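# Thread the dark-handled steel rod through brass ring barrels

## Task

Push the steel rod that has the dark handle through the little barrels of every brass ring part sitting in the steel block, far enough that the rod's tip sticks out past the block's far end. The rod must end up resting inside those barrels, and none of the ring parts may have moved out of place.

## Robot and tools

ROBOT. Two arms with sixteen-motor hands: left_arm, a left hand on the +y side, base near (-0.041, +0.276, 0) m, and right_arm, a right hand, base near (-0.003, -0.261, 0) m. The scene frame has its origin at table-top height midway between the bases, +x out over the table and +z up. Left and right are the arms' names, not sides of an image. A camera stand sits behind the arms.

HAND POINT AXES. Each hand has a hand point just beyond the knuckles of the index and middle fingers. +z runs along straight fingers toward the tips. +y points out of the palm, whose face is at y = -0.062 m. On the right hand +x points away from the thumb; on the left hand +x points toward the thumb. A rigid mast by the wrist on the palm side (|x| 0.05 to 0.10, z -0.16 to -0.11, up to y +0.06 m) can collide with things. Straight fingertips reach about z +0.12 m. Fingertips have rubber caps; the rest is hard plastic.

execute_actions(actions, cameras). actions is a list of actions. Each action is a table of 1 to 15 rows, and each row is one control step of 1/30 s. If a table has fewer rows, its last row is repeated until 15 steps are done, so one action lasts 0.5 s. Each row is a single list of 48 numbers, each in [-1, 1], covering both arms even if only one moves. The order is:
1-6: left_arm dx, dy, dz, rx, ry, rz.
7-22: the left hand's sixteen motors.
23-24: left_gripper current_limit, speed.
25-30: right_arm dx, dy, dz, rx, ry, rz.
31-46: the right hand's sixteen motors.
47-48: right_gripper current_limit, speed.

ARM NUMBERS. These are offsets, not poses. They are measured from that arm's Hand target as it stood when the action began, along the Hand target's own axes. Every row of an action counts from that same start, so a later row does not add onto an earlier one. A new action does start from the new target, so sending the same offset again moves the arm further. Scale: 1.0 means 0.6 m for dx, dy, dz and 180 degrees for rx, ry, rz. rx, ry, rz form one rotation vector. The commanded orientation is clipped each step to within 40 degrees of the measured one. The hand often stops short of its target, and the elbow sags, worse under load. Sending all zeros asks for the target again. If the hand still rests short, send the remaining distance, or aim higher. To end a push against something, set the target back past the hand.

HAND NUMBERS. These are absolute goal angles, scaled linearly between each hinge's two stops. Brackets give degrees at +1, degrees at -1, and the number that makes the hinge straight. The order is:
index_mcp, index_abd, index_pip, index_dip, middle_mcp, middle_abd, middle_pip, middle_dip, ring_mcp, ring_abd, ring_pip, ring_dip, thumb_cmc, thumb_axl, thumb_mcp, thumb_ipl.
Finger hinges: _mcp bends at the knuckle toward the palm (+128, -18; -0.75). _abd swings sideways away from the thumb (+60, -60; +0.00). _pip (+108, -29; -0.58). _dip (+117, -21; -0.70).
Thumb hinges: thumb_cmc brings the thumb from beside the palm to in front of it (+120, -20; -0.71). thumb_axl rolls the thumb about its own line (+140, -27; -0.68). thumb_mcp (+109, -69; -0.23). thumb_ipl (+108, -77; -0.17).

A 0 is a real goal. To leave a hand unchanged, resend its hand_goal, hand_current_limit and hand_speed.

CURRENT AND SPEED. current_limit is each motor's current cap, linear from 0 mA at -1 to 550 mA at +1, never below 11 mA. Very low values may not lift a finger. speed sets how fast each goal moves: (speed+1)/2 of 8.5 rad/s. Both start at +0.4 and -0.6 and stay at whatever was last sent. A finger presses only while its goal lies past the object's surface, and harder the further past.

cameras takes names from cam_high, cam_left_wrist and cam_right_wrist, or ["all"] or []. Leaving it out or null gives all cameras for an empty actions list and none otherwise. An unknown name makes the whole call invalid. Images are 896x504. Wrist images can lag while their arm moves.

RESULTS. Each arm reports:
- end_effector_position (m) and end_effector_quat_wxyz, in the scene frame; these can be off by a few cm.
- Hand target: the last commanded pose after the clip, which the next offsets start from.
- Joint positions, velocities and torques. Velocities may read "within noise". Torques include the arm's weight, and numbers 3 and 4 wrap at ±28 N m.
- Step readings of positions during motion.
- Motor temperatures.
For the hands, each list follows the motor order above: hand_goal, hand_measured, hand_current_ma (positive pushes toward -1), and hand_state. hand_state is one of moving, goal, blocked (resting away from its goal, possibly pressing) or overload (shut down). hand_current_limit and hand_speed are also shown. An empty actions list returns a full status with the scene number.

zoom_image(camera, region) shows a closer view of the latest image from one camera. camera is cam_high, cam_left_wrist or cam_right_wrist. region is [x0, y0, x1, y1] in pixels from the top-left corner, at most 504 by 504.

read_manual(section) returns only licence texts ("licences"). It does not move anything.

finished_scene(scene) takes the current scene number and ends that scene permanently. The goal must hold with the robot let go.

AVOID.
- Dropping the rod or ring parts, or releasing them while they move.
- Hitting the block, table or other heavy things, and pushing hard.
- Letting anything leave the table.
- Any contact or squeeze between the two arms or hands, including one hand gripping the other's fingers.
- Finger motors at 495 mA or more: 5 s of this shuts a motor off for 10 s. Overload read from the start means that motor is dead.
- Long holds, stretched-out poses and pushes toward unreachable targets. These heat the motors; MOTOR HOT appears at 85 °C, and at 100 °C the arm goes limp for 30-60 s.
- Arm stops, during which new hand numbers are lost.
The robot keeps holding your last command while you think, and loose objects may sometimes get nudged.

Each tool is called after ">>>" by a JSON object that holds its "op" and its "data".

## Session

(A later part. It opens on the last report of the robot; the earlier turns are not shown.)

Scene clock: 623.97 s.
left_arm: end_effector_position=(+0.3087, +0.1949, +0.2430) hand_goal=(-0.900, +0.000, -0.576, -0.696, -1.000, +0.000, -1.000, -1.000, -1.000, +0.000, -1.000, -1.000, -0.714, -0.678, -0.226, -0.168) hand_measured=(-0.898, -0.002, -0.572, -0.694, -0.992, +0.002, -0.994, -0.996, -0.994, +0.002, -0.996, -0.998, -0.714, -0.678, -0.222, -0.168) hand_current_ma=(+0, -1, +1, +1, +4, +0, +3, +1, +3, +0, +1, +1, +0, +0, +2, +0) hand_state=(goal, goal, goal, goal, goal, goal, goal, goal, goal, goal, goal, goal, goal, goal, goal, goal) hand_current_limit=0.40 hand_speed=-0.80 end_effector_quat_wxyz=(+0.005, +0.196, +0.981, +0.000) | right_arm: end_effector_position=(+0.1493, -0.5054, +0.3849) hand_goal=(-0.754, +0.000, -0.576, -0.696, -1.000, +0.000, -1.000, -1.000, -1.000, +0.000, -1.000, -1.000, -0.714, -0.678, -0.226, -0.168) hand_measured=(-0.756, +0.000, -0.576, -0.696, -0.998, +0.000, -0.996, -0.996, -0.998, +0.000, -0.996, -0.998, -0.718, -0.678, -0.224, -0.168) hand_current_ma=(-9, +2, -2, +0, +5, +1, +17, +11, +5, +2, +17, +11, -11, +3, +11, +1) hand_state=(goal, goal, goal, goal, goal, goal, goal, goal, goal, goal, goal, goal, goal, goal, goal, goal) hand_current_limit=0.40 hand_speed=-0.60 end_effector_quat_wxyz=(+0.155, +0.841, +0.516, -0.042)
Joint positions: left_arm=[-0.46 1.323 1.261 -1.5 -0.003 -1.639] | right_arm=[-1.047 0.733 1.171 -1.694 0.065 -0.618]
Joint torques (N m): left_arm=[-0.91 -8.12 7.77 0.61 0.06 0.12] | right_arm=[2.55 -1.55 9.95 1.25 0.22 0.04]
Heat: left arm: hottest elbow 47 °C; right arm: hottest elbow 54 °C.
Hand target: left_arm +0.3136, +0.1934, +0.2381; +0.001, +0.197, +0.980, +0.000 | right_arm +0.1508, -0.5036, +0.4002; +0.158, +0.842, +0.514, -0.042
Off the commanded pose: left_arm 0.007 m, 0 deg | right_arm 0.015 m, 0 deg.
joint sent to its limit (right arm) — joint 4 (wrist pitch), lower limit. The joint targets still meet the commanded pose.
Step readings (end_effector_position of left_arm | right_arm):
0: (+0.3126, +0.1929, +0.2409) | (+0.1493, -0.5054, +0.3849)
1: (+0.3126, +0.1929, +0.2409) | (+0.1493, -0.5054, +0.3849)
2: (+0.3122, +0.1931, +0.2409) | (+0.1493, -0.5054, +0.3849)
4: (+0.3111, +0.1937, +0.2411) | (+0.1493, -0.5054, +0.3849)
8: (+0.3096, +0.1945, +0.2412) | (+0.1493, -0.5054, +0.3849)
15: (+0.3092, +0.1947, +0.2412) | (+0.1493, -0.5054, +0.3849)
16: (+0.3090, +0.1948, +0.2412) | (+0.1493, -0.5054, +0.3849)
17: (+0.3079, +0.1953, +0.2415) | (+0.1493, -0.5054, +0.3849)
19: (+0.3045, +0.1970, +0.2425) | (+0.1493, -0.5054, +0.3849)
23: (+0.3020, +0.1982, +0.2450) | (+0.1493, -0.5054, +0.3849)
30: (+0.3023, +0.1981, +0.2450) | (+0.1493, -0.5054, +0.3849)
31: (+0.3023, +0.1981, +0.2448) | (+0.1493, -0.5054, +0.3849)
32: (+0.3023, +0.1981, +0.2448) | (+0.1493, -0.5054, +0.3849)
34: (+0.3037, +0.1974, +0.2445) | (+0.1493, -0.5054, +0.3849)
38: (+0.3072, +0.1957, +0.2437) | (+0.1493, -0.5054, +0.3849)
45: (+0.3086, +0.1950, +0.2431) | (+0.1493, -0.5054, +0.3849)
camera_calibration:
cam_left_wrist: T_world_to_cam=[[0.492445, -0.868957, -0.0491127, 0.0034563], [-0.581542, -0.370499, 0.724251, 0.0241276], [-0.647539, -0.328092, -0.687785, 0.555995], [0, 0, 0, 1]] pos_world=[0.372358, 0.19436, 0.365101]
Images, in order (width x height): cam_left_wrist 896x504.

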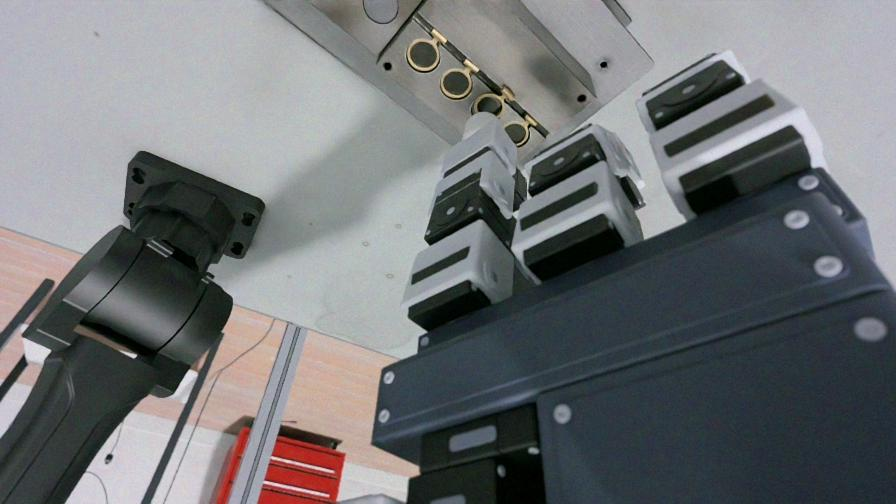

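>>> {"op": "execute_actions", "data": {"actions": [[[0,0,0.013,0,0,0,-0.9,0,-0.576,-0.696,-1,0,-1,-1,-1,0,-1,-1,-0.714,-0.678,-0.226,-0.168,0.4,-0.8,0,0,0,0,0,0,-0.754,0,-0.576,-0.696,-1,0,-1,-1,-1,0,-1,-1,-0.714,-0.678,-0.226,-0.168,0.4,-0.6]],[[0,0,0.006,0,0,0,-0.9,0,-0.576,-0.696,-1,0,-1,-1,-1,0,-1,-1,-0.714,-0.678,-0.226,-0.168,0.4,-0.8,0,0,0,0,0,0,-0.754,0,-0.576,-0.696,-1,0,-1,-1,-1,0,-1,-1,-0.714,-0.678,-0.226,-0.168,0.4,-0.6]]], "cameras": ["cam_left_wrist"]}}

>>> {"op": "zoom_image", "data": {"camera": "cam_left_wrist", "region": [410, 20, 570, 160]}}

Scene clock: 625.67 s.
left_arm: end_effector_position=(+0.3111, +0.1937, +0.2349) hand_goal=(-0.900, +0.000, -0.576, -0.696, -1.000, +0.000, -1.000, -1.000, -1.000, +0.000, -1.000, -1.000, -0.714, -0.678, -0.226, -0.168) hand_measured=(-0.898, -0.002, -0.572, -0.694, -0.992, +0.002, -0.994, -0.996, -0.994, +0.002, -0.996, -0.998, -0.714, -0.678, -0.222, -0.168) hand_current_ma=(+0, -1, +1, +1, +4, +0, +3, +1, +3, +0, +1, +1, +0, +0, +2, +0) hand_state=(goal, goal, goal, goal, goal, goal, goal, goal, goal, goal, goal, goal, goal, goal, goal, goal) hand_current_limit=0.40 hand_speed=-0.80 end_effector_quat_wxyz=(+0.009, +0.196, +0.981, -0.001) | right_arm: end_effector_position=(+0.1493, -0.5054, +0.3849) hand_goal=(-0.754, +0.000, -0.576, -0.696, -1.000, +0.000, -1.000, -1.000, -1.000, +0.000, -1.000, -1.000, -0.714, -0.678, -0.226, -0.168) hand_measured=(-0.756, +0.000, -0.576, -0.696, -0.998, +0.000, -0.996, -0.996, -0.998, +0.000, -0.996, -0.998, -0.718, -0.678, -0.224, -0.168) hand_current_ma=(-9, +2, -2, +0, +5, +1, +17, +11, +5, +2, +17, +11, -11, +3, +11, +1) hand_state=(goal, goal, goal, goal, goal, goal, goal, goal, goal, goal, goal, goal, goal, goal, goal, goal) hand_current_limit=0.40 hand_speed=-0.60 end_effector_quat_wxyz=(+0.155, +0.841, +0.516, -0.042)
Joint positions: left_arm=[-0.46 1.326 1.243 -1.47 -0.003 -1.639] | right_arm=[-1.047 0.733 1.171 -1.694 0.065 -0.618]
Joint torques (N m): left_arm=[-0.62 -7.88 7.28 0.44 0.06 0.14] | right_arm=[2.96 -1.14 9.94 1.43 0.24 0.06]
Heat: left arm: hottest elbow 47 °C; right arm: hottest elbow 54 °C.
Hand target: left_arm +0.3137, +0.1934, +0.2268; +0.002, +0.197, +0.980, +0.000 | right_arm +0.1508, -0.5036, +0.4002; +0.158, +0.842, +0.514, -0.042
Off the commanded pose: left_arm 0.009 m, 1 deg | right_arm 0.015 m, 0 deg.
joint sent to its limit (right arm) — joint 4 (wrist pitch), lower limit. The joint targets still meet the commanded pose.
Step readings (end_effector_position of left_arm | right_arm):
0: (+0.3087, +0.1949, +0.2430) | (+0.1493, -0.5054, +0.3849)
1: (+0.3088, +0.1949, +0.2430) | (+0.1493, -0.5054, +0.3849)
2: (+0.3092, +0.1947, +0.2430) | (+0.1493, -0.5054, +0.3849)
4: (+0.3104, +0.1941, +0.2426) | (+0.1493, -0.5054, +0.3849)
8: (+0.3109, +0.1938, +0.2400) | (+0.1493, -0.5054, +0.3849)
15: (+0.3110, +0.1938, +0.2382) | (+0.1493, -0.5054, +0.3849)
16: (+0.3110, +0.1938, +0.2382) | (+0.1493, -0.5054, +0.3849)
17: (+0.3111, +0.1937, +0.2381) | (+0.1493, -0.5054, +0.3849)
19: (+0.3114, +0.1936, +0.2373) | (+0.1493, -0.5054, +0.3849)
23: (+0.3108, +0.1939, +0.2353) | (+0.1493, -0.5054, +0.3849)
30: (+0.3110, +0.1938, +0.2349) | (+0.1493, -0.5054, +0.3849)
camera_calibration:
cam_left_wrist: T_world_to_cam=[[0.492806, -0.869147, -0.0415376, -0.00108521], [-0.587457, -0.367544, 0.720976, 0.0329469], [-0.641901, -0.3309, -0.691714, 0.551243], [0, 0, 0, 1]] pos_world=[0.373733, 0.193573, 0.357504]
Images, in order (width x height): cam_left_wrist 896x504.

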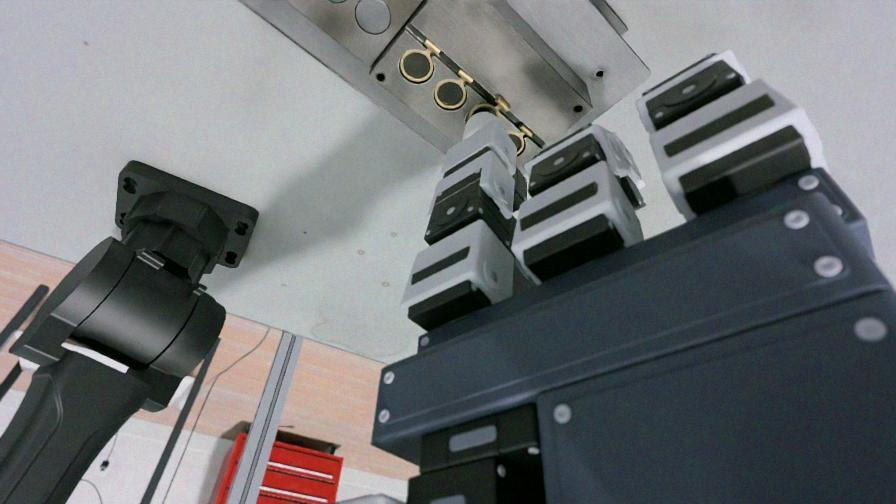

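Scaled by 3.150 from the camera's 896x504 image, which has a finer 1280x720 frame.

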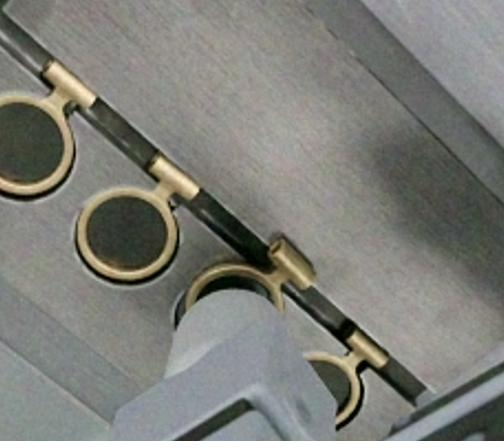

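>>> {"op": "execute_actions", "data": {"actions": [[[0,0,0.005,0,0,0,-0.915,0.0,-0.576,-0.696,-1,0,-1,-1,-1,0,-1,-1,-0.714,-0.678,-0.226,-0.168,0.4,-0.8,0,0,0,0,0,0,-0.754,0,-0.576,-0.696,-1,0,-1,-1,-1,0,-1,-1,-0.714,-0.678,-0.226,-0.168,0.4,-0.6]],[[0,0,0.004,0,0,0,-0.915,0.0,-0.576,-0.696,-1,0,-1,-1,-1,0,-1,-1,-0.714,-0.678,-0.226,-0.168,0.4,-0.8,0,0,0,0,0,0,-0.754,0,-0.576,-0.696,-1,0,-1,-1,-1,0,-1,-1,-0.714,-0.678,-0.226,-0.168,0.4,-0.6]],[[0,0,0.002,0,0,0,-0.915,-0.02,-0.576,-0.696,-1,0,-1,-1,-1,0,-1,-1,-0.714,-0.678,-0.226,-0.168,0.4,-0.94,0,0,0,0,0,0,-0.754,0,-0.576,-0.696,-1,0,-1,-1,-1,0,-1,-1,-0.714,-0.678,-0.226,-0.168,0.4,-0.6]]], "cameras": ["cam_left_wrist"]}}

>>> {"op": "zoom_image", "data": {"camera": "cam_left_wrist", "region": [410, 20, 570, 160]}}

Scene clock: 628.03 s.
left_arm: end_effector_position=(+0.3118, +0.1933, +0.2295) hand_goal=(-0.916, -0.020, -0.576, -0.696, -1.000, +0.000, -1.000, -1.000, -1.000, +0.000, -1.000, -1.000, -0.714, -0.678, -0.226, -0.168) hand_measured=(-0.908, -0.016, -0.572, -0.694, -0.992, +0.002, -0.994, -0.996, -0.994, +0.002, -0.996, -0.998, -0.714, -0.678, -0.222, -0.168) hand_current_ma=(+5, +1, +1, +1, +4, +0, +3, +1, +3, +0, +1, +1, +0, +0, +2, +0) hand_state=(goal, goal, goal, goal, goal, goal, goal, goal, goal, goal, goal, goal, goal, goal, goal, goal) hand_current_limit=0.40 hand_speed=-0.94 end_effector_quat_wxyz=(+0.010, +0.196, +0.981, -0.002) | right_arm: end_effector_position=(+0.1493, -0.5054, +0.3849) hand_goal=(-0.754, +0.000, -0.576, -0.696, -1.000, +0.000, -1.000, -1.000, -1.000, +0.000, -1.000, -1.000, -0.714, -0.678, -0.226, -0.168) hand_measured=(-0.756, +0.000, -0.576, -0.696, -0.998, +0.000, -0.996, -0.996, -0.998, +0.000, -0.996, -0.998, -0.718, -0.678, -0.224, -0.168) hand_current_ma=(-9, +2, -2, +0, +5, +1, +17, +11, +5, +2, +17, +11, -11, +3, +11, +1) hand_state=(goal, goal, goal, goal, goal, goal, goal, goal, goal, goal, goal, goal, goal, goal, goal, goal) hand_current_limit=0.40 hand_speed=-0.60 end_effector_quat_wxyz=(+0.155, +0.841, +0.516, -0.042)
Joint positions: left_arm=[-0.46 1.327 1.23 -1.453 -0.002 -1.639] | right_arm=[-1.047 0.733 1.171 -1.694 0.065 -0.618]
Joint torques (N m): left_arm=[-0.91 -8.35 6.95 0.47 0.08 0.14] | right_arm=[2.55 -0.73 10.19 1.39 0.26 0.04]
Heat: left arm: hottest elbow 47 °C; right arm: hottest elbow 54 °C.
Hand target: left_arm +0.3137, +0.1933, +0.2202; +0.001, +0.197, +0.980, +0.000 | right_arm +0.1508, -0.5036, +0.4002; +0.158, +0.842, +0.514, -0.042
Off the commanded pose: left_arm 0.009 m, 1 deg | right_arm 0.015 m, 0 deg.
joint sent to its limit (right arm) — joint 4 (wrist pitch), lower limit. The joint targets still meet the commanded pose.
Step readings (end_effector_position of left_arm | right_arm):
0: (+0.3111, +0.1937, +0.2349) | (+0.1493, -0.5054, +0.3849)
1: (+0.3111, +0.1937, +0.2349) | (+0.1493, -0.5054, +0.3849)
2: (+0.3111, +0.1937, +0.2347) | (+0.1493, -0.5054, +0.3849)
4: (+0.3114, +0.1935, +0.2341) | (+0.1493, -0.5054, +0.3849)
8: (+0.3110, +0.1937, +0.2324) | (+0.1493, -0.5054, +0.3849)
15: (+0.3111, +0.1937, +0.2317) | (+0.1493, -0.5054, +0.3849)
16: (+0.3111, +0.1937, +0.2317) | (+0.1493, -0.5054, +0.3849)
17: (+0.3112, +0.1936, +0.2317) | (+0.1493, -0.5054, +0.3849)
19: (+0.3115, +0.1934, +0.2314) | (+0.1493, -0.5054, +0.3849)
23: (+0.3111, +0.1937, +0.2299) | (+0.1493, -0.5054, +0.3849)
30: (+0.3112, +0.1936, +0.2295) | (+0.1493, -0.5054, +0.3849)
31: (+0.3112, +0.1936, +0.2295) | (+0.1493, -0.5054, +0.3849)
32: (+0.3113, +0.1936, +0.2295) | (+0.1493, -0.5054, +0.3849)
34: (+0.3114, +0.1935, +0.2295) | (+0.1493, -0.5054, +0.3849)
38: (+0.3118, +0.1933, +0.2295) | (+0.1493, -0.5054, +0.3849)
45: (+0.3118, +0.1933, +0.2295) | (+0.1493, -0.5054, +0.3849)
camera_calibration:
cam_left_wrist: T_world_to_cam=[[0.492939, -0.8692, -0.0387738, -0.00268068], [-0.589277, -0.366313, 0.720116, 0.0376718], [-0.640128, -0.332125, -0.692769, 0.547711], [0, 0, 0, 1]] pos_world=[0.374126, 0.193378, 0.352205]
Images, in order (width x height): cam_left_wrist 896x504.

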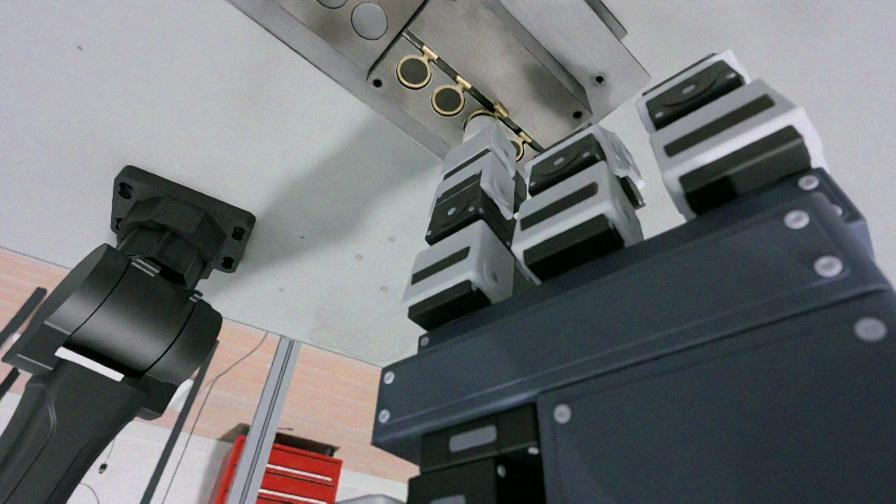

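Scaled by 3.150 from the camera's 896x504 image, which has a finer 1280x720 frame.

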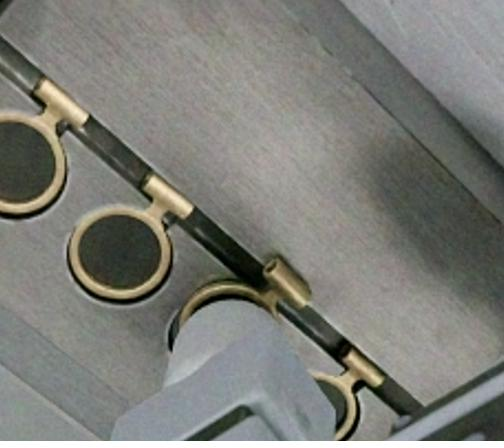

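>>> {"op": "execute_actions", "data": {"actions": [[[0,0,0,0,0,0,-0.922,-0.05,-0.576,-0.696,-1,0,-1,-1,-1,0,-1,-1,-0.714,-0.678,-0.226,-0.168,0.4,-0.94,0,0,0,0,0,0,-0.754,0,-0.576,-0.696,-1,0,-1,-1,-1,0,-1,-1,-0.714,-0.678,-0.226,-0.168,0.4,-0.6]],[[0,0,0,0,0,0,-0.925,-0.07,-0.576,-0.696,-1,0,-1,-1,-1,0,-1,-1,-0.714,-0.678,-0.226,-0.168,0.4,-0.94,0,0,0,0,0,0,-0.754,0,-0.576,-0.696,-1,0,-1,-1,-1,0,-1,-1,-0.714,-0.678,-0.226,-0.168,0.4,-0.6]]], "cameras": ["cam_left_wrist"]}}

>>> {"op": "zoom_image", "data": {"camera": "cam_left_wrist", "region": [410, 20, 570, 160]}}

Scene clock: 629.80 s.
left_arm: end_effector_position=(+0.3118, +0.1933, +0.2295) hand_goal=(-0.926, -0.070, -0.576, -0.696, -1.000, +0.000, -1.000, -1.000, -1.000, +0.000, -1.000, -1.000, -0.714, -0.678, -0.226, -0.168) hand_measured=(-0.918, -0.066, -0.572, -0.694, -0.992, +0.002, -0.994, -0.996, -0.994, +0.002, -0.996, -0.998, -0.714, -0.678, -0.222, -0.168) hand_current_ma=(+6, +1, +1, +1, +4, +0, +3, +1, +3, +0, +1, +1, +0, +0, +2, +0) hand_state=(goal, goal, goal, goal, goal, goal, goal, goal, goal, goal, goal, goal, goal, goal, goal, goal) hand_current_limit=0.40 hand_speed=-0.94 end_effector_quat_wxyz=(+0.010, +0.196, +0.981, -0.002) | right_arm: end_effector_position=(+0.1493, -0.5054, +0.3849) hand_goal=(-0.754, +0.000, -0.576, -0.696, -1.000, +0.000, -1.000, -1.000, -1.000, +0.000, -1.000, -1.000, -0.714, -0.678, -0.226, -0.168) hand_measured=(-0.756, +0.000, -0.576, -0.696, -0.998, +0.000, -0.996, -0.996, -0.998, +0.000, -0.996, -0.998, -0.718, -0.678, -0.224, -0.168) hand_current_ma=(-9, +2, -2, +0, +5, +1, +17, +11, +5, +2, +17, +11, -11, +3, +11, +1) hand_state=(goal, goal, goal, goal, goal, goal, goal, goal, goal, goal, goal, goal, goal, goal, goal, goal) hand_current_limit=0.40 hand_speed=-0.60 end_effector_quat_wxyz=(+0.155, +0.841, +0.516, -0.042)
Joint positions: left_arm=[-0.46 1.327 1.23 -1.453 -0.002 -1.639] | right_arm=[-1.047 0.733 1.171 -1.694 0.065 -0.618]
Joint torques (N m): left_arm=[-0.67 -8.29 6.89 0.42 0.09 0.11] | right_arm=[3.25 -0.62 10.21 1.42 0.23 0.05]
Heat: left arm: hottest elbow 47 °C; right arm: hottest elbow 54 °C.
Hand target: left_arm +0.3137, +0.1933, +0.2202; +0.001, +0.197, +0.980, +0.000 | right_arm +0.1508, -0.5036, +0.4002; +0.158, +0.842, +0.514, -0.042
Off the commanded pose: left_arm 0.009 m, 1 deg | right_arm 0.015 m, 0 deg.
joint sent to its limit (right arm) — joint 4 (wrist pitch), lower limit. The joint targets still meet the commanded pose.
Step readings (end_effector_position of left_arm | right_arm):
0: (+0.3118, +0.1933, +0.2295) | (+0.1493, -0.5054, +0.3849)
1: (+0.3118, +0.1933, +0.2295) | (+0.1493, -0.5054, +0.3849)
2: (+0.3118, +0.1933, +0.2295) | (+0.1493, -0.5054, +0.3849)
4: (+0.3118, +0.1933, +0.2295) | (+0.1493, -0.5054, +0.3849)
8: (+0.3118, +0.1933, +0.2295) | (+0.1493, -0.5054, +0.3849)
15: (+0.3118, +0.1933, +0.2295) | (+0.1493, -0.5054, +0.3849)
16: (+0.3118, +0.1933, +0.2295) | (+0.1493, -0.5054, +0.3849)
17: (+0.3118, +0.1933, +0.2295) | (+0.1493, -0.5054, +0.3849)
19: (+0.3118, +0.1933, +0.2295) | (+0.1493, -0.5054, +0.3849)
23: (+0.3118, +0.1933, +0.2295) | (+0.1493, -0.5054, +0.3849)
30: (+0.3118, +0.1933, +0.2295) | (+0.1493, -0.5054, +0.3849)
camera_calibration:
cam_left_wrist: T_world_to_cam=[[0.492939, -0.8692, -0.0387738, -0.00268068], [-0.589277, -0.366313, 0.720116, 0.0376718], [-0.640128, -0.332125, -0.692769, 0.547711], [0, 0, 0, 1]] pos_world=[0.374126, 0.193378, 0.352205]
Images, in order (width x height): cam_left_wrist 896x504.

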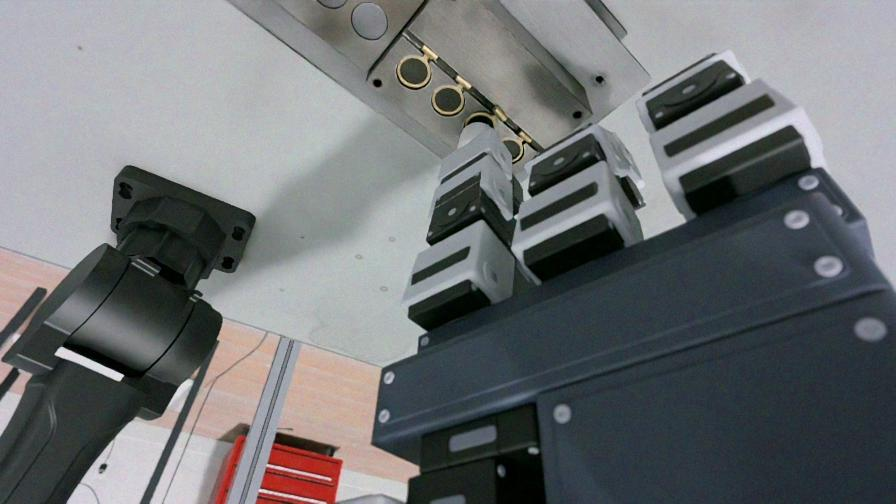

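Scaled by 3.150 from the camera's 896x504 image, which has a finer 1280x720 frame.

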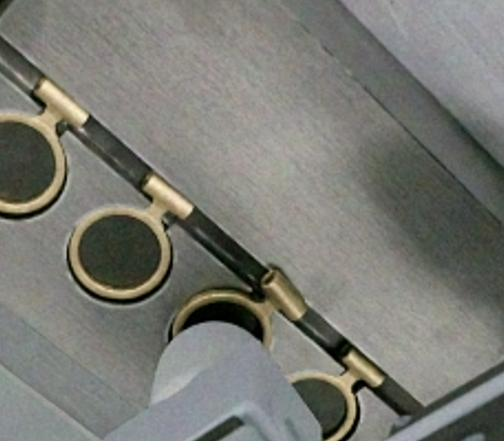

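>>> {"op": "execute_actions", "data": {"actions": [[[0,0,-0.022,0,-0.02,0,-0.925,-0.07,-0.576,-0.696,-1,0,-1,-1,-1,0,-1,-1,-0.714,-0.678,-0.226,-0.168,0.4,-0.94,0,0,0,0,0,0,-0.754,0,-0.576,-0.696,-1,0,-1,-1,-1,0,-1,-1,-0.714,-0.678,-0.226,-0.168,0.4,-0.6]],[[0,0,-0.015,0,0,0,-0.91,0,-0.576,-0.696,-1,0,-1,-1,-1,0,-1,-1,-0.714,-0.678,-0.226,-0.168,0.4,-0.8,0,0,0,0,0,0,-0.754,0,-0.576,-0.696,-1,0,-1,-1,-1,0,-1,-1,-0.714,-0.678,-0.226,-0.168,0.4,-0.6]],[[-0.007,-0.008,0,0,0.007,0,-0.91,0,-0.576,-0.696,-1,0,-1,-1,-1,0,-1,-1,-0.714,-0.678,-0.226,-0.168,0.4,-0.8,0,0,0,0,0,0,-0.754,0,-0.576,-0.696,-1,0,-1,-1,-1,0,-1,-1,-0.714,-0.678,-0.226,-0.168,0.4,-0.6],[-0.014,-0.016,0,0,0.014,0,-0.91,0,-0.576,-0.696,-1,0,-1,-1,-1,0,-1,-1,-0.714,-0.678,-0.226,-0.168,0.4,-0.8,0,0,0,0,0,0,-0.754,0,-0.576,-0.696,-1,0,-1,-1,-1,0,-1,-1,-0.714,-0.678,-0.226,-0.168,0.4,-0.6],[-0.0206,-0.023,0,0,0.02,0,-0.91,0,-0.576,-0.696,-1,0,-1,-1,-1,0,-1,-1,-0.714,-0.678,-0.226,-0.168,0.4,-0.8,0,0,0,0,0,0,-0.754,0,-0.576,-0.696,-1,0,-1,-1,-1,0,-1,-1,-0.714,-0.678,-0.226,-0.168,0.4,-0.6]],[[0,0,0.015,0,0,0,-0.91,0,-0.576,-0.696,-1,0,-1,-1,-1,0,-1,-1,-0.714,-0.678,-0.226,-0.168,0.4,-0.8,0,0,0,0,0,0,-0.754,0,-0.576,-0.696,-1,0,-1,-1,-1,0,-1,-1,-0.714,-0.678,-0.226,-0.168,0.4,-0.6]]], "cameras": ["cam_left_wrist"]}}

>>> {"op": "zoom_image", "data": {"camera": "cam_left_wrist", "region": [410, 40, 530, 140]}}

Scene clock: 634.23 s.
left_arm: end_effector_position=(+0.3110, +0.1832, +0.2313) hand_goal=(-0.910, +0.000, -0.576, -0.696, -1.000, +0.000, -1.000, -1.000, -1.000, +0.000, -1.000, -1.000, -0.714, -0.678, -0.226, -0.168) hand_measured=(-0.908, -0.002, -0.572, -0.694, -0.992, +0.002, -0.994, -0.996, -0.994, +0.002, -0.996, -0.998, -0.714, -0.678, -0.222, -0.168) hand_current_ma=(+0, -1, +1, +1, +4, +0, +3, +1, +3, +0, +1, +1, +0, +0, +2, +0) hand_state=(goal, goal, goal, goal, goal, goal, goal, goal, goal, goal, goal, goal, goal, goal, goal, goal) hand_current_limit=0.40 hand_speed=-0.80 end_effector_quat_wxyz=(-0.006, +0.200, +0.980, +0.003) | right_arm: end_effector_position=(+0.1493, -0.5054, +0.3849) hand_goal=(-0.754, +0.000, -0.576, -0.696, -1.000, +0.000, -1.000, -1.000, -1.000, +0.000, -1.000, -1.000, -0.714, -0.678, -0.226, -0.168) hand_measured=(-0.756, +0.000, -0.576, -0.696, -0.998, +0.000, -0.996, -0.996, -0.998, +0.000, -0.996, -0.998, -0.718, -0.678, -0.224, -0.168) hand_current_ma=(-9, +2, -2, +0, +5, +1, +17, +11, +5, +2, +17, +11, -11, +3, +11, +1) hand_state=(goal, goal, goal, goal, goal, goal, goal, goal, goal, goal, goal, goal, goal, goal, goal, goal) hand_current_limit=0.40 hand_speed=-0.60 end_effector_quat_wxyz=(+0.155, +0.841, +0.516, -0.042)
Joint positions: left_arm=[-0.485 1.357 1.261 -1.488 -0.002 -1.655] | right_arm=[-1.047 0.733 1.171 -1.694 0.065 -0.618]
Joint torques (N m): left_arm=[-1.55 -8.35 9.39 0.4 0.01 -0.05] | right_arm=[3.6 -1.44 10.26 1.2 0.25 0.06]
Heat: left arm: hottest elbow 46 °C; right arm: hottest elbow 54 °C.
Hand target: left_arm +0.3191, +0.1761, +0.2341; +0.001, +0.198, +0.980, +0.000 | right_arm +0.1508, -0.5036, +0.4002; +0.158, +0.842, +0.514, -0.042
Off the commanded pose: left_arm 0.011 m, 1 deg | right_arm 0.015 m, 0 deg.
joint sent to its limit (right arm) — joint 4 (wrist pitch), lower limit. The joint targets still meet the commanded pose.
Step readings (end_effector_position of left_arm | right_arm):
0: (+0.3118, +0.1933, +0.2295) | (+0.1493, -0.5054, +0.3849)
1: (+0.3118, +0.1933, +0.2293) | (+0.1493, -0.5054, +0.3849)
2: (+0.3121, +0.1932, +0.2290) | (+0.1493, -0.5054, +0.3849)
4: (+0.3130, +0.1927, +0.2280) | (+0.1493, -0.5054, +0.3849)
8: (+0.3130, +0.1928, +0.2293) | (+0.1493, -0.5054, +0.3849)
15: (+0.3129, +0.1928, +0.2332) | (+0.1493, -0.5054, +0.3849)
16: (+0.3129, +0.1928, +0.2332) | (+0.1493, -0.5054, +0.3849)
17: (+0.3129, +0.1928, +0.2332) | (+0.1493, -0.5054, +0.3849)
19: (+0.3129, +0.1928, +0.2332) | (+0.1493, -0.5054, +0.3849)
23: (+0.3119, +0.1933, +0.2332) | (+0.1493, -0.5054, +0.3849)
30: (+0.3112, +0.1937, +0.2334) | (+0.1493, -0.5054, +0.3849)
31: (+0.3111, +0.1937, +0.2334) | (+0.1493, -0.5054, +0.3849)
32: (+0.3107, +0.1939, +0.2334) | (+0.1493, -0.5054, +0.3849)
34: (+0.3082, +0.1947, +0.2336) | (+0.1493, -0.5054, +0.3849)
38: (+0.3085, +0.1891, +0.2344) | (+0.1493, -0.5054, +0.3849)
45: (+0.3100, +0.1839, +0.2315) | (+0.1493, -0.5054, +0.3849)
46: (+0.3098, +0.1840, +0.2315) | (+0.1493, -0.5054, +0.3849)
47: (+0.3098, +0.1840, +0.2315) | (+0.1493, -0.5054, +0.3849)
49: (+0.3097, +0.1840, +0.2315) | (+0.1493, -0.5054, +0.3849)
53: (+0.3104, +0.1836, +0.2314) | (+0.1493, -0.5054, +0.3849)
60: (+0.3110, +0.1832, +0.2313) | (+0.1493, -0.5054, +0.3849)
camera_calibration:
cam_left_wrist: T_world_to_cam=[[0.483621, -0.8727, -0.0671286, -0.000799511], [-0.570227, -0.372327, 0.732266, 0.024524], [-0.664042, -0.315861, -0.677702, 0.546115], [0, 0, 0, 1]] pos_world=[0.377015, 0.180929, 0.352091]
Images, in order (width x height): cam_left_wrist 896x504.

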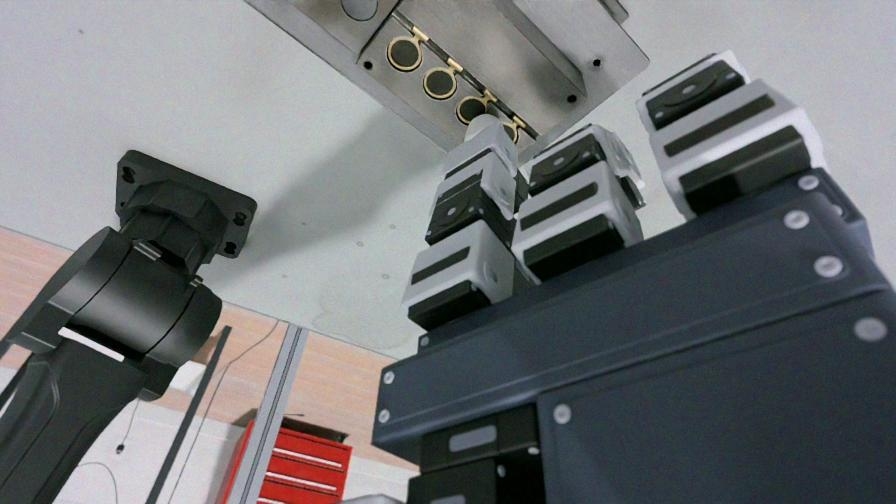

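Scaled by 4.200 from the camera's 896x504 image, which has a finer 1280x720 frame.

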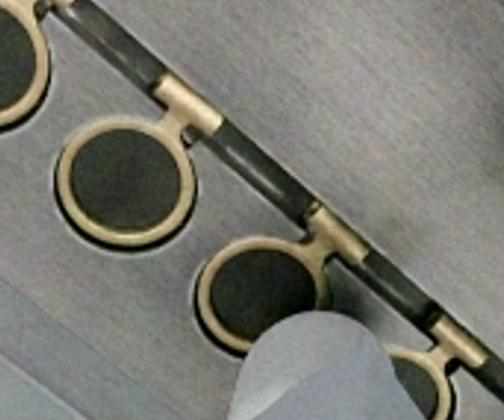

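>>> {"op": "execute_actions", "data": {"actions": [[[0,0,-0.02,0,0,0,-0.91,-0.3,-0.576,-0.696,-1,0,-1,-1,-1,0,-1,-1,-0.714,-0.678,-0.226,-0.168,0.4,-0.7,0,0,0,0,0,0,-0.754,0,-0.576,-0.696,-1,0,-1,-1,-1,0,-1,-1,-0.714,-0.678,-0.226,-0.168,0.4,-0.6]],[[0,0,-0.01,0,0,0,-0.91,-0.4,-0.576,-0.696,-1,0,-1,-1,-1,0,-1,-1,-0.714,-0.678,-0.226,-0.168,0.4,-0.7,0,0,0,0,0,0,-0.754,0,-0.576,-0.696,-1,0,-1,-1,-1,0,-1,-1,-0.714,-0.678,-0.226,-0.168,0.4,-0.6]]], "cameras": ["cam_left_wrist"]}}

>>> {"op": "zoom_image", "data": {"camera": "cam_left_wrist", "region": [410, 20, 530, 120]}}

>>> {"op": "zoom_image", "data": {"camera": "cam_left_wrist", "region": [450, 60, 510, 110]}}

Scene clock: 636.60 s.
left_arm: end_effector_position=(+0.3103, +0.1836, +0.2414) hand_goal=(-0.910, -0.400, -0.576, -0.696, -1.000, +0.000, -1.000, -1.000, -1.000, +0.000, -1.000, -1.000, -0.714, -0.678, -0.226, -0.168) hand_measured=(-0.908, -0.394, -0.572, -0.694, -0.992, +0.002, -0.994, -0.996, -0.994, +0.002, -0.996, -0.998, -0.714, -0.678, -0.222, -0.168) hand_current_ma=(+0, +3, +1, +1, +4, +0, +3, +1, +3, +0, +1, +1, +0, +0, +2, +0) hand_state=(goal, goal, goal, goal, goal, goal, goal, goal, goal, goal, goal, goal, goal, goal, goal, goal) hand_current_limit=0.40 hand_speed=-0.70 end_effector_quat_wxyz=(-0.009, +0.200, +0.980, +0.004) | right_arm: end_effector_position=(+0.1493, -0.5054, +0.3849) hand_goal=(-0.754, +0.000, -0.576, -0.696, -1.000, +0.000, -1.000, -1.000, -1.000, +0.000, -1.000, -1.000, -0.714, -0.678, -0.226, -0.168) hand_measured=(-0.756, +0.000, -0.576, -0.696, -0.998, +0.000, -0.996, -0.996, -0.998, +0.000, -0.996, -0.998, -0.718, -0.678, -0.224, -0.168) hand_current_ma=(-9, +2, -2, +0, +5, +1, +17, +11, +5, +2, +17, +11, -11, +3, +11, +1) hand_state=(goal, goal, goal, goal, goal, goal, goal, goal, goal, goal, goal, goal, goal, goal, goal, goal) hand_current_limit=0.40 hand_speed=-0.60 end_effector_quat_wxyz=(+0.155, +0.841, +0.516, -0.042)
Joint positions: left_arm=[-0.485 1.357 1.287 -1.52 -0.002 -1.655] | right_arm=[-1.047 0.733 1.171 -1.694 0.065 -0.618]
Joint torques (N m): left_arm=[-1.55 -9.35 10.7 -0.14 0.05 -0.05] | right_arm=[2.9 -1.26 9.91 1.29 0.28 0.08]
Heat: left arm: hottest elbow 47 °C; right arm: hottest elbow 54 °C.
Hand target: left_arm +0.3190, +0.1761, +0.2521; +0.001, +0.198, +0.980, +0.000 | right_arm +0.1508, -0.5036, +0.4002; +0.158, +0.842, +0.514, -0.042
Off the commanded pose: left_arm 0.016 m, 1 deg | right_arm 0.015 m, 0 deg.
joint sent to its limit (right arm) — joint 4 (wrist pitch), lower limit. The joint targets still meet the commanded pose.
Step readings (end_effector_position of left_arm | right_arm):
0: (+0.3110, +0.1832, +0.2313) | (+0.1493, -0.5054, +0.3849)
1: (+0.3110, +0.1832, +0.2313) | (+0.1493, -0.5054, +0.3849)
2: (+0.3110, +0.1832, +0.2313) | (+0.1493, -0.5054, +0.3849)
4: (+0.3105, +0.1835, +0.2315) | (+0.1493, -0.5054, +0.3849)
8: (+0.3096, +0.1840, +0.2334) | (+0.1493, -0.5054, +0.3849)
15: (+0.3103, +0.1836, +0.2356) | (+0.1493, -0.5054, +0.3849)
16: (+0.3103, +0.1836, +0.2356) | (+0.1493, -0.5054, +0.3849)
17: (+0.3099, +0.1838, +0.2358) | (+0.1493, -0.5054, +0.3849)
19: (+0.3096, +0.1840, +0.2372) | (+0.1493, -0.5054, +0.3849)
23: (+0.3102, +0.1836, +0.2402) | (+0.1493, -0.5054, +0.3849)
30: (+0.3104, +0.1836, +0.2413) | (+0.1493, -0.5054, +0.3849)
camera_calibration:
cam_left_wrist: T_world_to_cam=[[0.483206, -0.8725, -0.0724997, 0.00189874], [-0.566036, -0.374506, 0.734404, 0.0154704], [-0.667919, -0.313831, -0.67483, 0.552751], [0, 0, 0, 1]] pos_world=[0.377032, 0.180921, 0.361789]
Images, in order (width x height): cam_left_wrist 896x504.

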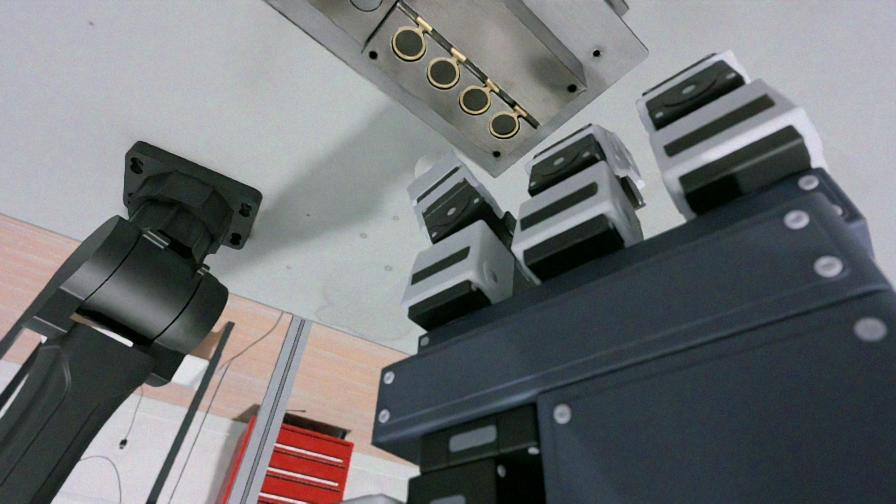

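Scaled by 4.200 from the camera's 896x504 image, which has a finer 1280x720 frame.

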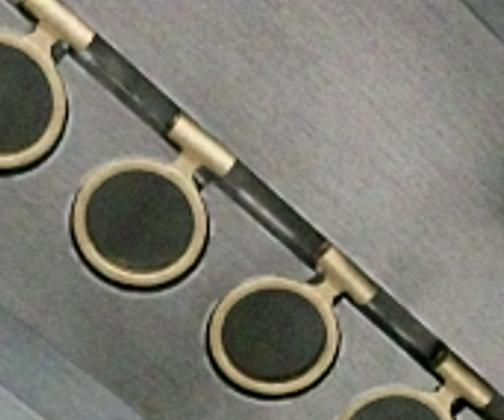

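Scaled by 8.400 from the camera's 896x504 image, which has a finer 1280x720 frame.

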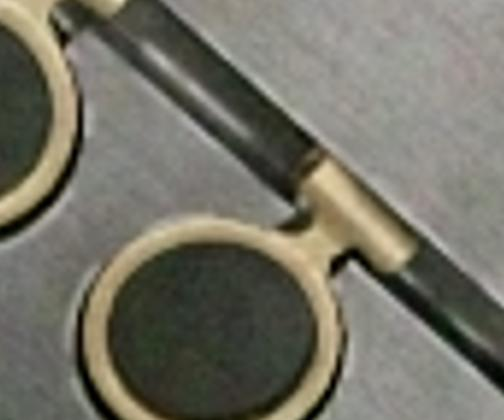

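>>> {"op": "zoom_image", "data": {"camera": "cam_left_wrist", "region": [420, 50, 540, 150]}}

>>> {"op": "zoom_image", "data": {"camera": "cam_high", "region": [490, 210, 610, 310]}}

Scaled by 4.200 from the camera's 896x504 image, which has a finer 1280x720 frame.

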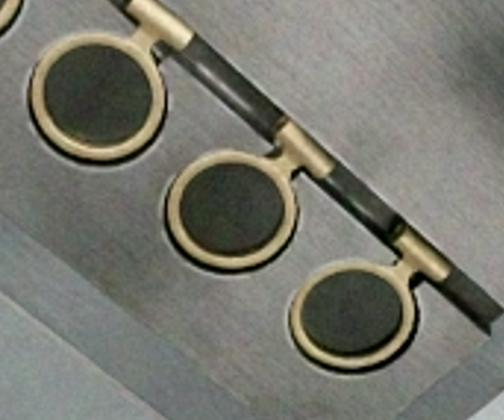

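This scene's latest camera images include none from cam_high. They are from: cam_left_wrist. cam_high's image comes with the result of a call that names it in "cameras".

>>> {"op": "execute_actions", "data": {"actions": [[[0.0034,0.009,0,0,0,0,-0.91,0.05,-0.576,-0.696,-1,0,-1,-1,-1,0,-1,-1,-0.714,-0.678,-0.226,-0.168,0.4,-0.6,0,0,0,0,0,0,-0.754,0,-0.576,-0.696,-1,0,-1,-1,-1,0,-1,-1,-0.714,-0.678,-0.226,-0.168,0.4,-0.6],[0.0068,0.018,0,0,0,0,-0.91,0.05,-0.576,-0.696,-1,0,-1,-1,-1,0,-1,-1,-0.714,-0.678,-0.226,-0.168,0.4,-0.6,0,0,0,0,0,0,-0.754,0,-0.576,-0.696,-1,0,-1,-1,-1,0,-1,-1,-0.714,-0.678,-0.226,-0.168,0.4,-0.6],[0.0103,0.0268,0,0,0,0,-0.91,0.05,-0.576,-0.696,-1,0,-1,-1,-1,0,-1,-1,-0.714,-0.678,-0.226,-0.168,0.4,-0.6,0,0,0,0,0,0,-0.754,0,-0.576,-0.696,-1,0,-1,-1,-1,0,-1,-1,-0.714,-0.678,-0.226,-0.168,0.4,-0.6]],[[0,0,0.024,0,0,0,-0.91,0.05,-0.576,-0.696,-1,0,-1,-1,-1,0,-1,-1,-0.714,-0.678,-0.226,-0.168,0.4,-0.8,0,0,0,0,0,0,-0.754,0,-0.576,-0.696,-1,0,-1,-1,-1,0,-1,-1,-0.714,-0.678,-0.226,-0.168,0.4,-0.6]],[[0,0,0.016,0,0,0,-0.91,0.05,-0.576,-0.696,-1,0,-1,-1,-1,0,-1,-1,-0.714,-0.678,-0.226,-0.168,0.4,-0.8,0,0,0,0,0,0,-0.754,0,-0.576,-0.696,-1,0,-1,-1,-1,0,-1,-1,-0.714,-0.678,-0.226,-0.168,0.4,-0.6]]], "cameras": ["cam_left_wrist"]}}

>>> {"op": "zoom_image", "data": {"camera": "cam_left_wrist", "region": [410, 20, 570, 160]}}

Scene clock: 640.67 s.
left_arm: end_effector_position=(+0.3179, +0.1918, +0.2301) hand_goal=(-0.910, +0.050, -0.576, -0.696, -1.000, +0.000, -1.000, -1.000, -1.000, +0.000, -1.000, -1.000, -0.714, -0.678, -0.226, -0.168) hand_measured=(-0.908, +0.046, -0.572, -0.694, -0.992, +0.002, -0.994, -0.996, -0.994, +0.002, -0.996, -0.998, -0.714, -0.678, -0.222, -0.168) hand_current_ma=(+0, -1, +1, +1, +4, +0, +3, +1, +3, +0, +1, +1, +0, +0, +2, +0) hand_state=(goal, goal, goal, goal, goal, goal, goal, goal, goal, goal, goal, goal, goal, goal, goal, goal) hand_current_limit=0.40 hand_speed=-0.80 end_effector_quat_wxyz=(+0.000, +0.195, +0.981, +0.001) | right_arm: end_effector_position=(+0.1493, -0.5054, +0.3849) hand_goal=(-0.754, +0.000, -0.576, -0.696, -1.000, +0.000, -1.000, -1.000, -1.000, +0.000, -1.000, -1.000, -0.714, -0.678, -0.226, -0.168) hand_measured=(-0.756, +0.000, -0.576, -0.696, -0.998, +0.000, -0.996, -0.996, -0.998, +0.000, -0.996, -0.998, -0.718, -0.678, -0.224, -0.168) hand_current_ma=(-9, +2, -2, +0, +5, +1, +17, +11, +5, +2, +17, +11, -11, +3, +11, +1) hand_state=(goal, goal, goal, goal, goal, goal, goal, goal, goal, goal, goal, goal, goal, goal, goal, goal) hand_current_limit=0.40 hand_speed=-0.60 end_effector_quat_wxyz=(+0.155, +0.841, +0.516, -0.042)
Joint positions: left_arm=[-0.457 1.357 1.259 -1.473 -0.002 -1.637] | right_arm=[-1.047 0.733 1.171 -1.694 0.065 -0.618]
Joint torques (N m): left_arm=[-0.73 -10.29 7.12 0.51 0.02 0.18] | right_arm=[3.25 -0.85 9.87 1.33 0.25 0.04]
Heat: left arm: hottest elbow 47 °C; right arm: hottest elbow 54 °C.
Hand target: left_arm +0.3196, +0.1933, +0.2281; +0.001, +0.197, +0.980, +0.000 | right_arm +0.1508, -0.5036, +0.4002; +0.158, +0.842, +0.514, -0.042
Off the commanded pose: left_arm 0.003 m, 0 deg | right_arm 0.015 m, 0 deg.
joint sent to its limit (right arm) — joint 4 (wrist pitch), lower limit. The joint targets still meet the commanded pose.
Step readings (end_effector_position of left_arm | right_arm):
0: (+0.3103, +0.1836, +0.2414) | (+0.1493, -0.5054, +0.3849)
1: (+0.3103, +0.1836, +0.2414) | (+0.1493, -0.5054, +0.3849)
2: (+0.3103, +0.1836, +0.2414) | (+0.1493, -0.5054, +0.3849)
4: (+0.3104, +0.1840, +0.2414) | (+0.1493, -0.5054, +0.3849)
8: (+0.3123, +0.1889, +0.2414) | (+0.1493, -0.5054, +0.3849)
15: (+0.3141, +0.1935, +0.2413) | (+0.1493, -0.5054, +0.3849)
16: (+0.3142, +0.1935, +0.2413) | (+0.1493, -0.5054, +0.3849)
17: (+0.3143, +0.1935, +0.2413) | (+0.1493, -0.5054, +0.3849)
19: (+0.3152, +0.1931, +0.2412) | (+0.1493, -0.5054, +0.3849)
23: (+0.3181, +0.1917, +0.2408) | (+0.1493, -0.5054, +0.3849)
30: (+0.3183, +0.1916, +0.2393) | (+0.1493, -0.5054, +0.3849)
31: (+0.3182, +0.1916, +0.2392) | (+0.1493, -0.5054, +0.3849)
32: (+0.3184, +0.1915, +0.2384) | (+0.1493, -0.5054, +0.3849)
34: (+0.3188, +0.1914, +0.2360) | (+0.1493, -0.5054, +0.3849)
38: (+0.3175, +0.1920, +0.2311) | (+0.1493, -0.5054, +0.3849)
45: (+0.3178, +0.1918, +0.2301) | (+0.1493, -0.5054, +0.3849)
camera_calibration:
cam_left_wrist: T_world_to_cam=[[0.49336, -0.868003, -0.0562767, -0.00330031], [-0.574757, -0.373878, 0.727921, 0.03524], [-0.652878, -0.326782, -0.683347, 0.552478], [0, 0, 0, 1]] pos_world=[0.382584, 0.190851, 0.351697]
Images, in order (width x height): cam_left_wrist 896x504.

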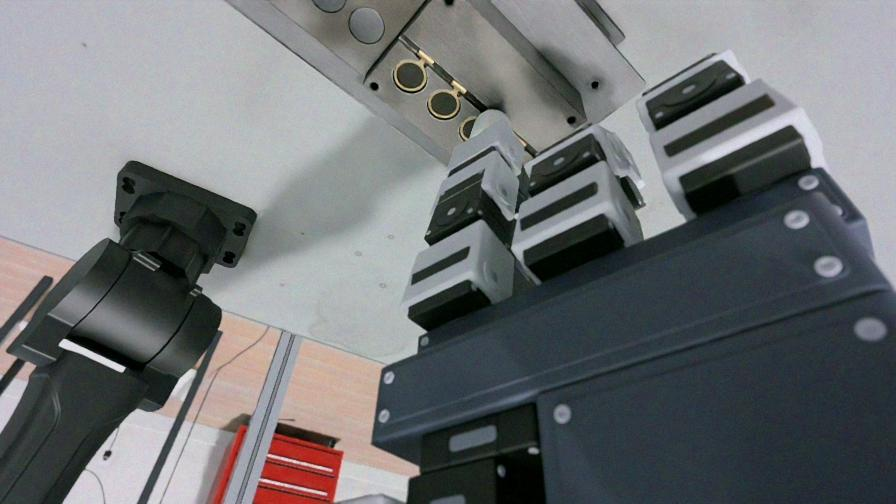

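Scaled by 3.150 from the camera's 896x504 image, which has a finer 1280x720 frame.

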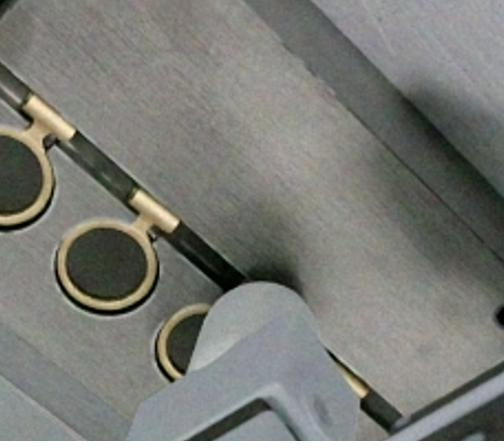

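>>> {"op": "execute_actions", "data": {"actions": [[[0,0,0.003,0,0,0,-0.91,0.05,-0.576,-0.696,-1,0,-1,-1,-1,0,-1,-1,-0.714,-0.678,-0.226,-0.168,0.4,-0.8,0,0,0,0,0,0,-0.754,0,-0.576,-0.696,-1,0,-1,-1,-1,0,-1,-1,-0.714,-0.678,-0.226,-0.168,0.4,-0.6]],[[0,0,0.003,0,0,0,-0.91,0.05,-0.576,-0.696,-1,0,-1,-1,-1,0,-1,-1,-0.714,-0.678,-0.226,-0.168,0.4,-0.8,0,0,0,0,0,0,-0.754,0,-0.576,-0.696,-1,0,-1,-1,-1,0,-1,-1,-0.714,-0.678,-0.226,-0.168,0.4,-0.6]],[[0,0,0.001,0,0,0,-0.89,0.05,-0.576,-0.696,-1,0,-1,-1,-1,0,-1,-1,-0.714,-0.678,-0.226,-0.168,0.4,-0.93,0,0,0,0,0,0,-0.754,0,-0.576,-0.696,-1,0,-1,-1,-1,0,-1,-1,-0.714,-0.678,-0.226,-0.168,0.4,-0.6]],[[0,0,0,0,0,0,-0.88,0.05,-0.576,-0.696,-1,0,-1,-1,-1,0,-1,-1,-0.714,-0.678,-0.226,-0.168,0.4,-0.95,0,0,0,0,0,0,-0.754,0,-0.576,-0.696,-1,0,-1,-1,-1,0,-1,-1,-0.714,-0.678,-0.226,-0.168,0.4,-0.6]]], "cameras": ["cam_left_wrist"]}}

>>> {"op": "zoom_image", "data": {"camera": "cam_left_wrist", "region": [410, 20, 570, 160]}}

Scene clock: 643.57 s.
left_arm: end_effector_position=(+0.3185, +0.1913, +0.2289) hand_goal=(-0.880, +0.050, -0.576, -0.696, -1.000, +0.000, -1.000, -1.000, -1.000, +0.000, -1.000, -1.000, -0.714, -0.678, -0.226, -0.168) hand_measured=(-0.898, +0.048, -0.580, -0.696, -0.992, +0.002, -0.994, -0.996, -0.994, +0.002, -0.996, -0.998, -0.714, -0.678, -0.222, -0.168) hand_current_ma=(-19, +0, -1, +0, +4, +0, +3, +1, +3, +0, +1, +1, +0, +0, +2, +0) hand_state=(goal, goal, goal, goal, goal, goal, goal, goal, goal, goal, goal, goal, goal, goal, goal, goal) hand_current_limit=0.40 hand_speed=-0.95 end_effector_quat_wxyz=(+0.001, +0.196, +0.981, +0.000) | right_arm: end_effector_position=(+0.1493, -0.5054, +0.3849) hand_goal=(-0.754, +0.000, -0.576, -0.696, -1.000, +0.000, -1.000, -1.000, -1.000, +0.000, -1.000, -1.000, -0.714, -0.678, -0.226, -0.168) hand_measured=(-0.756, +0.000, -0.576, -0.696, -0.998, +0.000, -0.996, -0.996, -0.998, +0.000, -0.996, -0.998, -0.718, -0.678, -0.224, -0.168) hand_current_ma=(-9, +2, -2, +0, +5, +1, +17, +11, +5, +2, +17, +11, -11, +3, +11, +1) hand_state=(goal, goal, goal, goal, goal, goal, goal, goal, goal, goal, goal, goal, goal, goal, goal, goal) hand_current_limit=0.40 hand_speed=-0.60 end_effector_quat_wxyz=(+0.155, +0.841, +0.516, -0.042)
Joint positions: left_arm=[-0.457 1.357 1.256 -1.467 -0.001 -1.635] | right_arm=[-1.047 0.733 1.171 -1.694 0.065 -0.618]
Joint torques (N m): left_arm=[-0.5 -10.46 6.64 0.69 0 0.21] | right_arm=[3.43 -1.08 10.21 1.36 0.28 0.07]
Heat: left arm: hottest elbow 47 °C; right arm: hottest elbow 54 °C.
Hand target: left_arm +0.3197, +0.1933, +0.2240; +0.001, +0.197, +0.980, +0.000 | right_arm +0.1508, -0.5036, +0.4002; +0.158, +0.842, +0.514, -0.042
Off the commanded pose: left_arm 0.005 m, 0 deg | right_arm 0.015 m, 0 deg.
joint sent to its limit (right arm) — joint 4 (wrist pitch), lower limit. The joint targets still meet the commanded pose.
Step readings (end_effector_position of left_arm | right_arm):
0: (+0.3179, +0.1918, +0.2301) | (+0.1493, -0.5054, +0.3849)
1: (+0.3179, +0.1918, +0.2301) | (+0.1493, -0.5054, +0.3849)
2: (+0.3180, +0.1917, +0.2301) | (+0.1493, -0.5054, +0.3849)
4: (+0.3184, +0.1916, +0.2301) | (+0.1493, -0.5054, +0.3849)
8: (+0.3183, +0.1916, +0.2292) | (+0.1493, -0.5054, +0.3849)
15: (+0.3183, +0.1916, +0.2292) | (+0.1493, -0.5054, +0.3849)
16: (+0.3183, +0.1916, +0.2292) | (+0.1493, -0.5054, +0.3849)
17: (+0.3183, +0.1916, +0.2292) | (+0.1493, -0.5054, +0.3849)
19: (+0.3185, +0.1915, +0.2292) | (+0.1493, -0.5054, +0.3849)
23: (+0.3185, +0.1915, +0.2290) | (+0.1493, -0.5054, +0.3849)
30: (+0.3185, +0.1915, +0.2290) | (+0.1493, -0.5054, +0.3849)
31: (+0.3185, +0.1915, +0.2290) | (+0.1493, -0.5054, +0.3849)
32: (+0.3185, +0.1915, +0.2290) | (+0.1493, -0.5054, +0.3849)
34: (+0.3186, +0.1914, +0.2290) | (+0.1493, -0.5054, +0.3849)
38: (+0.3186, +0.1914, +0.2290) | (+0.1493, -0.5054, +0.3849)
45: (+0.3186, +0.1914, +0.2290) | (+0.1493, -0.5054, +0.3849)
46: (+0.3186, +0.1914, +0.2290) | (+0.1493, -0.5054, +0.3849)
47: (+0.3186, +0.1914, +0.2290) | (+0.1493, -0.5054, +0.3849)
49: (+0.3185, +0.1913, +0.2289) | (+0.1493, -0.5054, +0.3849)
53: (+0.3185, +0.1913, +0.2289) | (+0.1493, -0.5054, +0.3849)
60: (+0.3185, +0.1913, +0.2289) | (+0.1493, -0.5054, +0.3849)
camera_calibration:
cam_left_wrist: T_world_to_cam=[[0.492449, -0.868715, -0.0531868, -0.00440949], [-0.576773, -0.3715, 0.727544, 0.0366069], [-0.651787, -0.327602, -0.683996, 0.551854], [0, 0, 0, 1]] pos_world=[0.382977, 0.190557, 0.350599]
Images, in order (width x height): cam_left_wrist 896x504.

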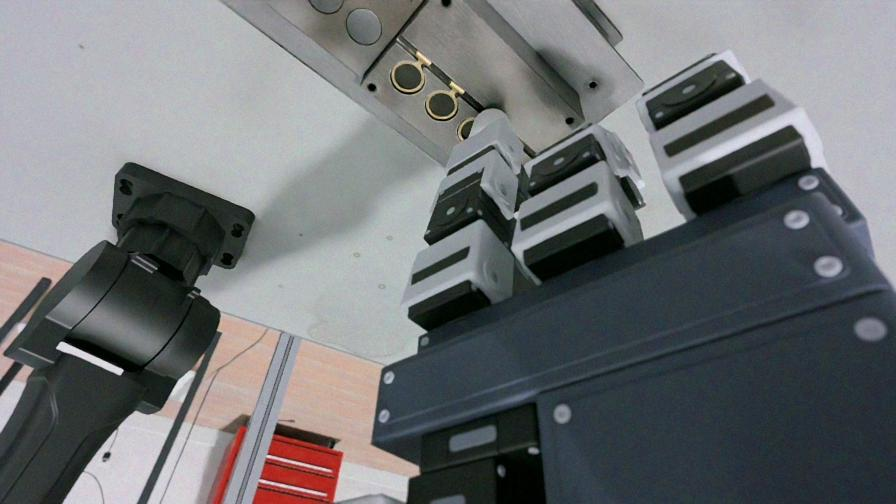

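Scaled by 3.150 from the camera's 896x504 image, which has a finer 1280x720 frame.

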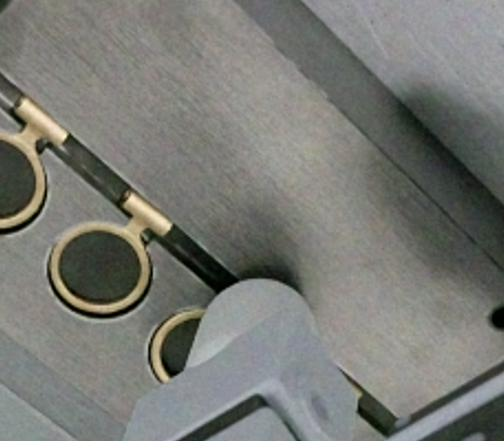

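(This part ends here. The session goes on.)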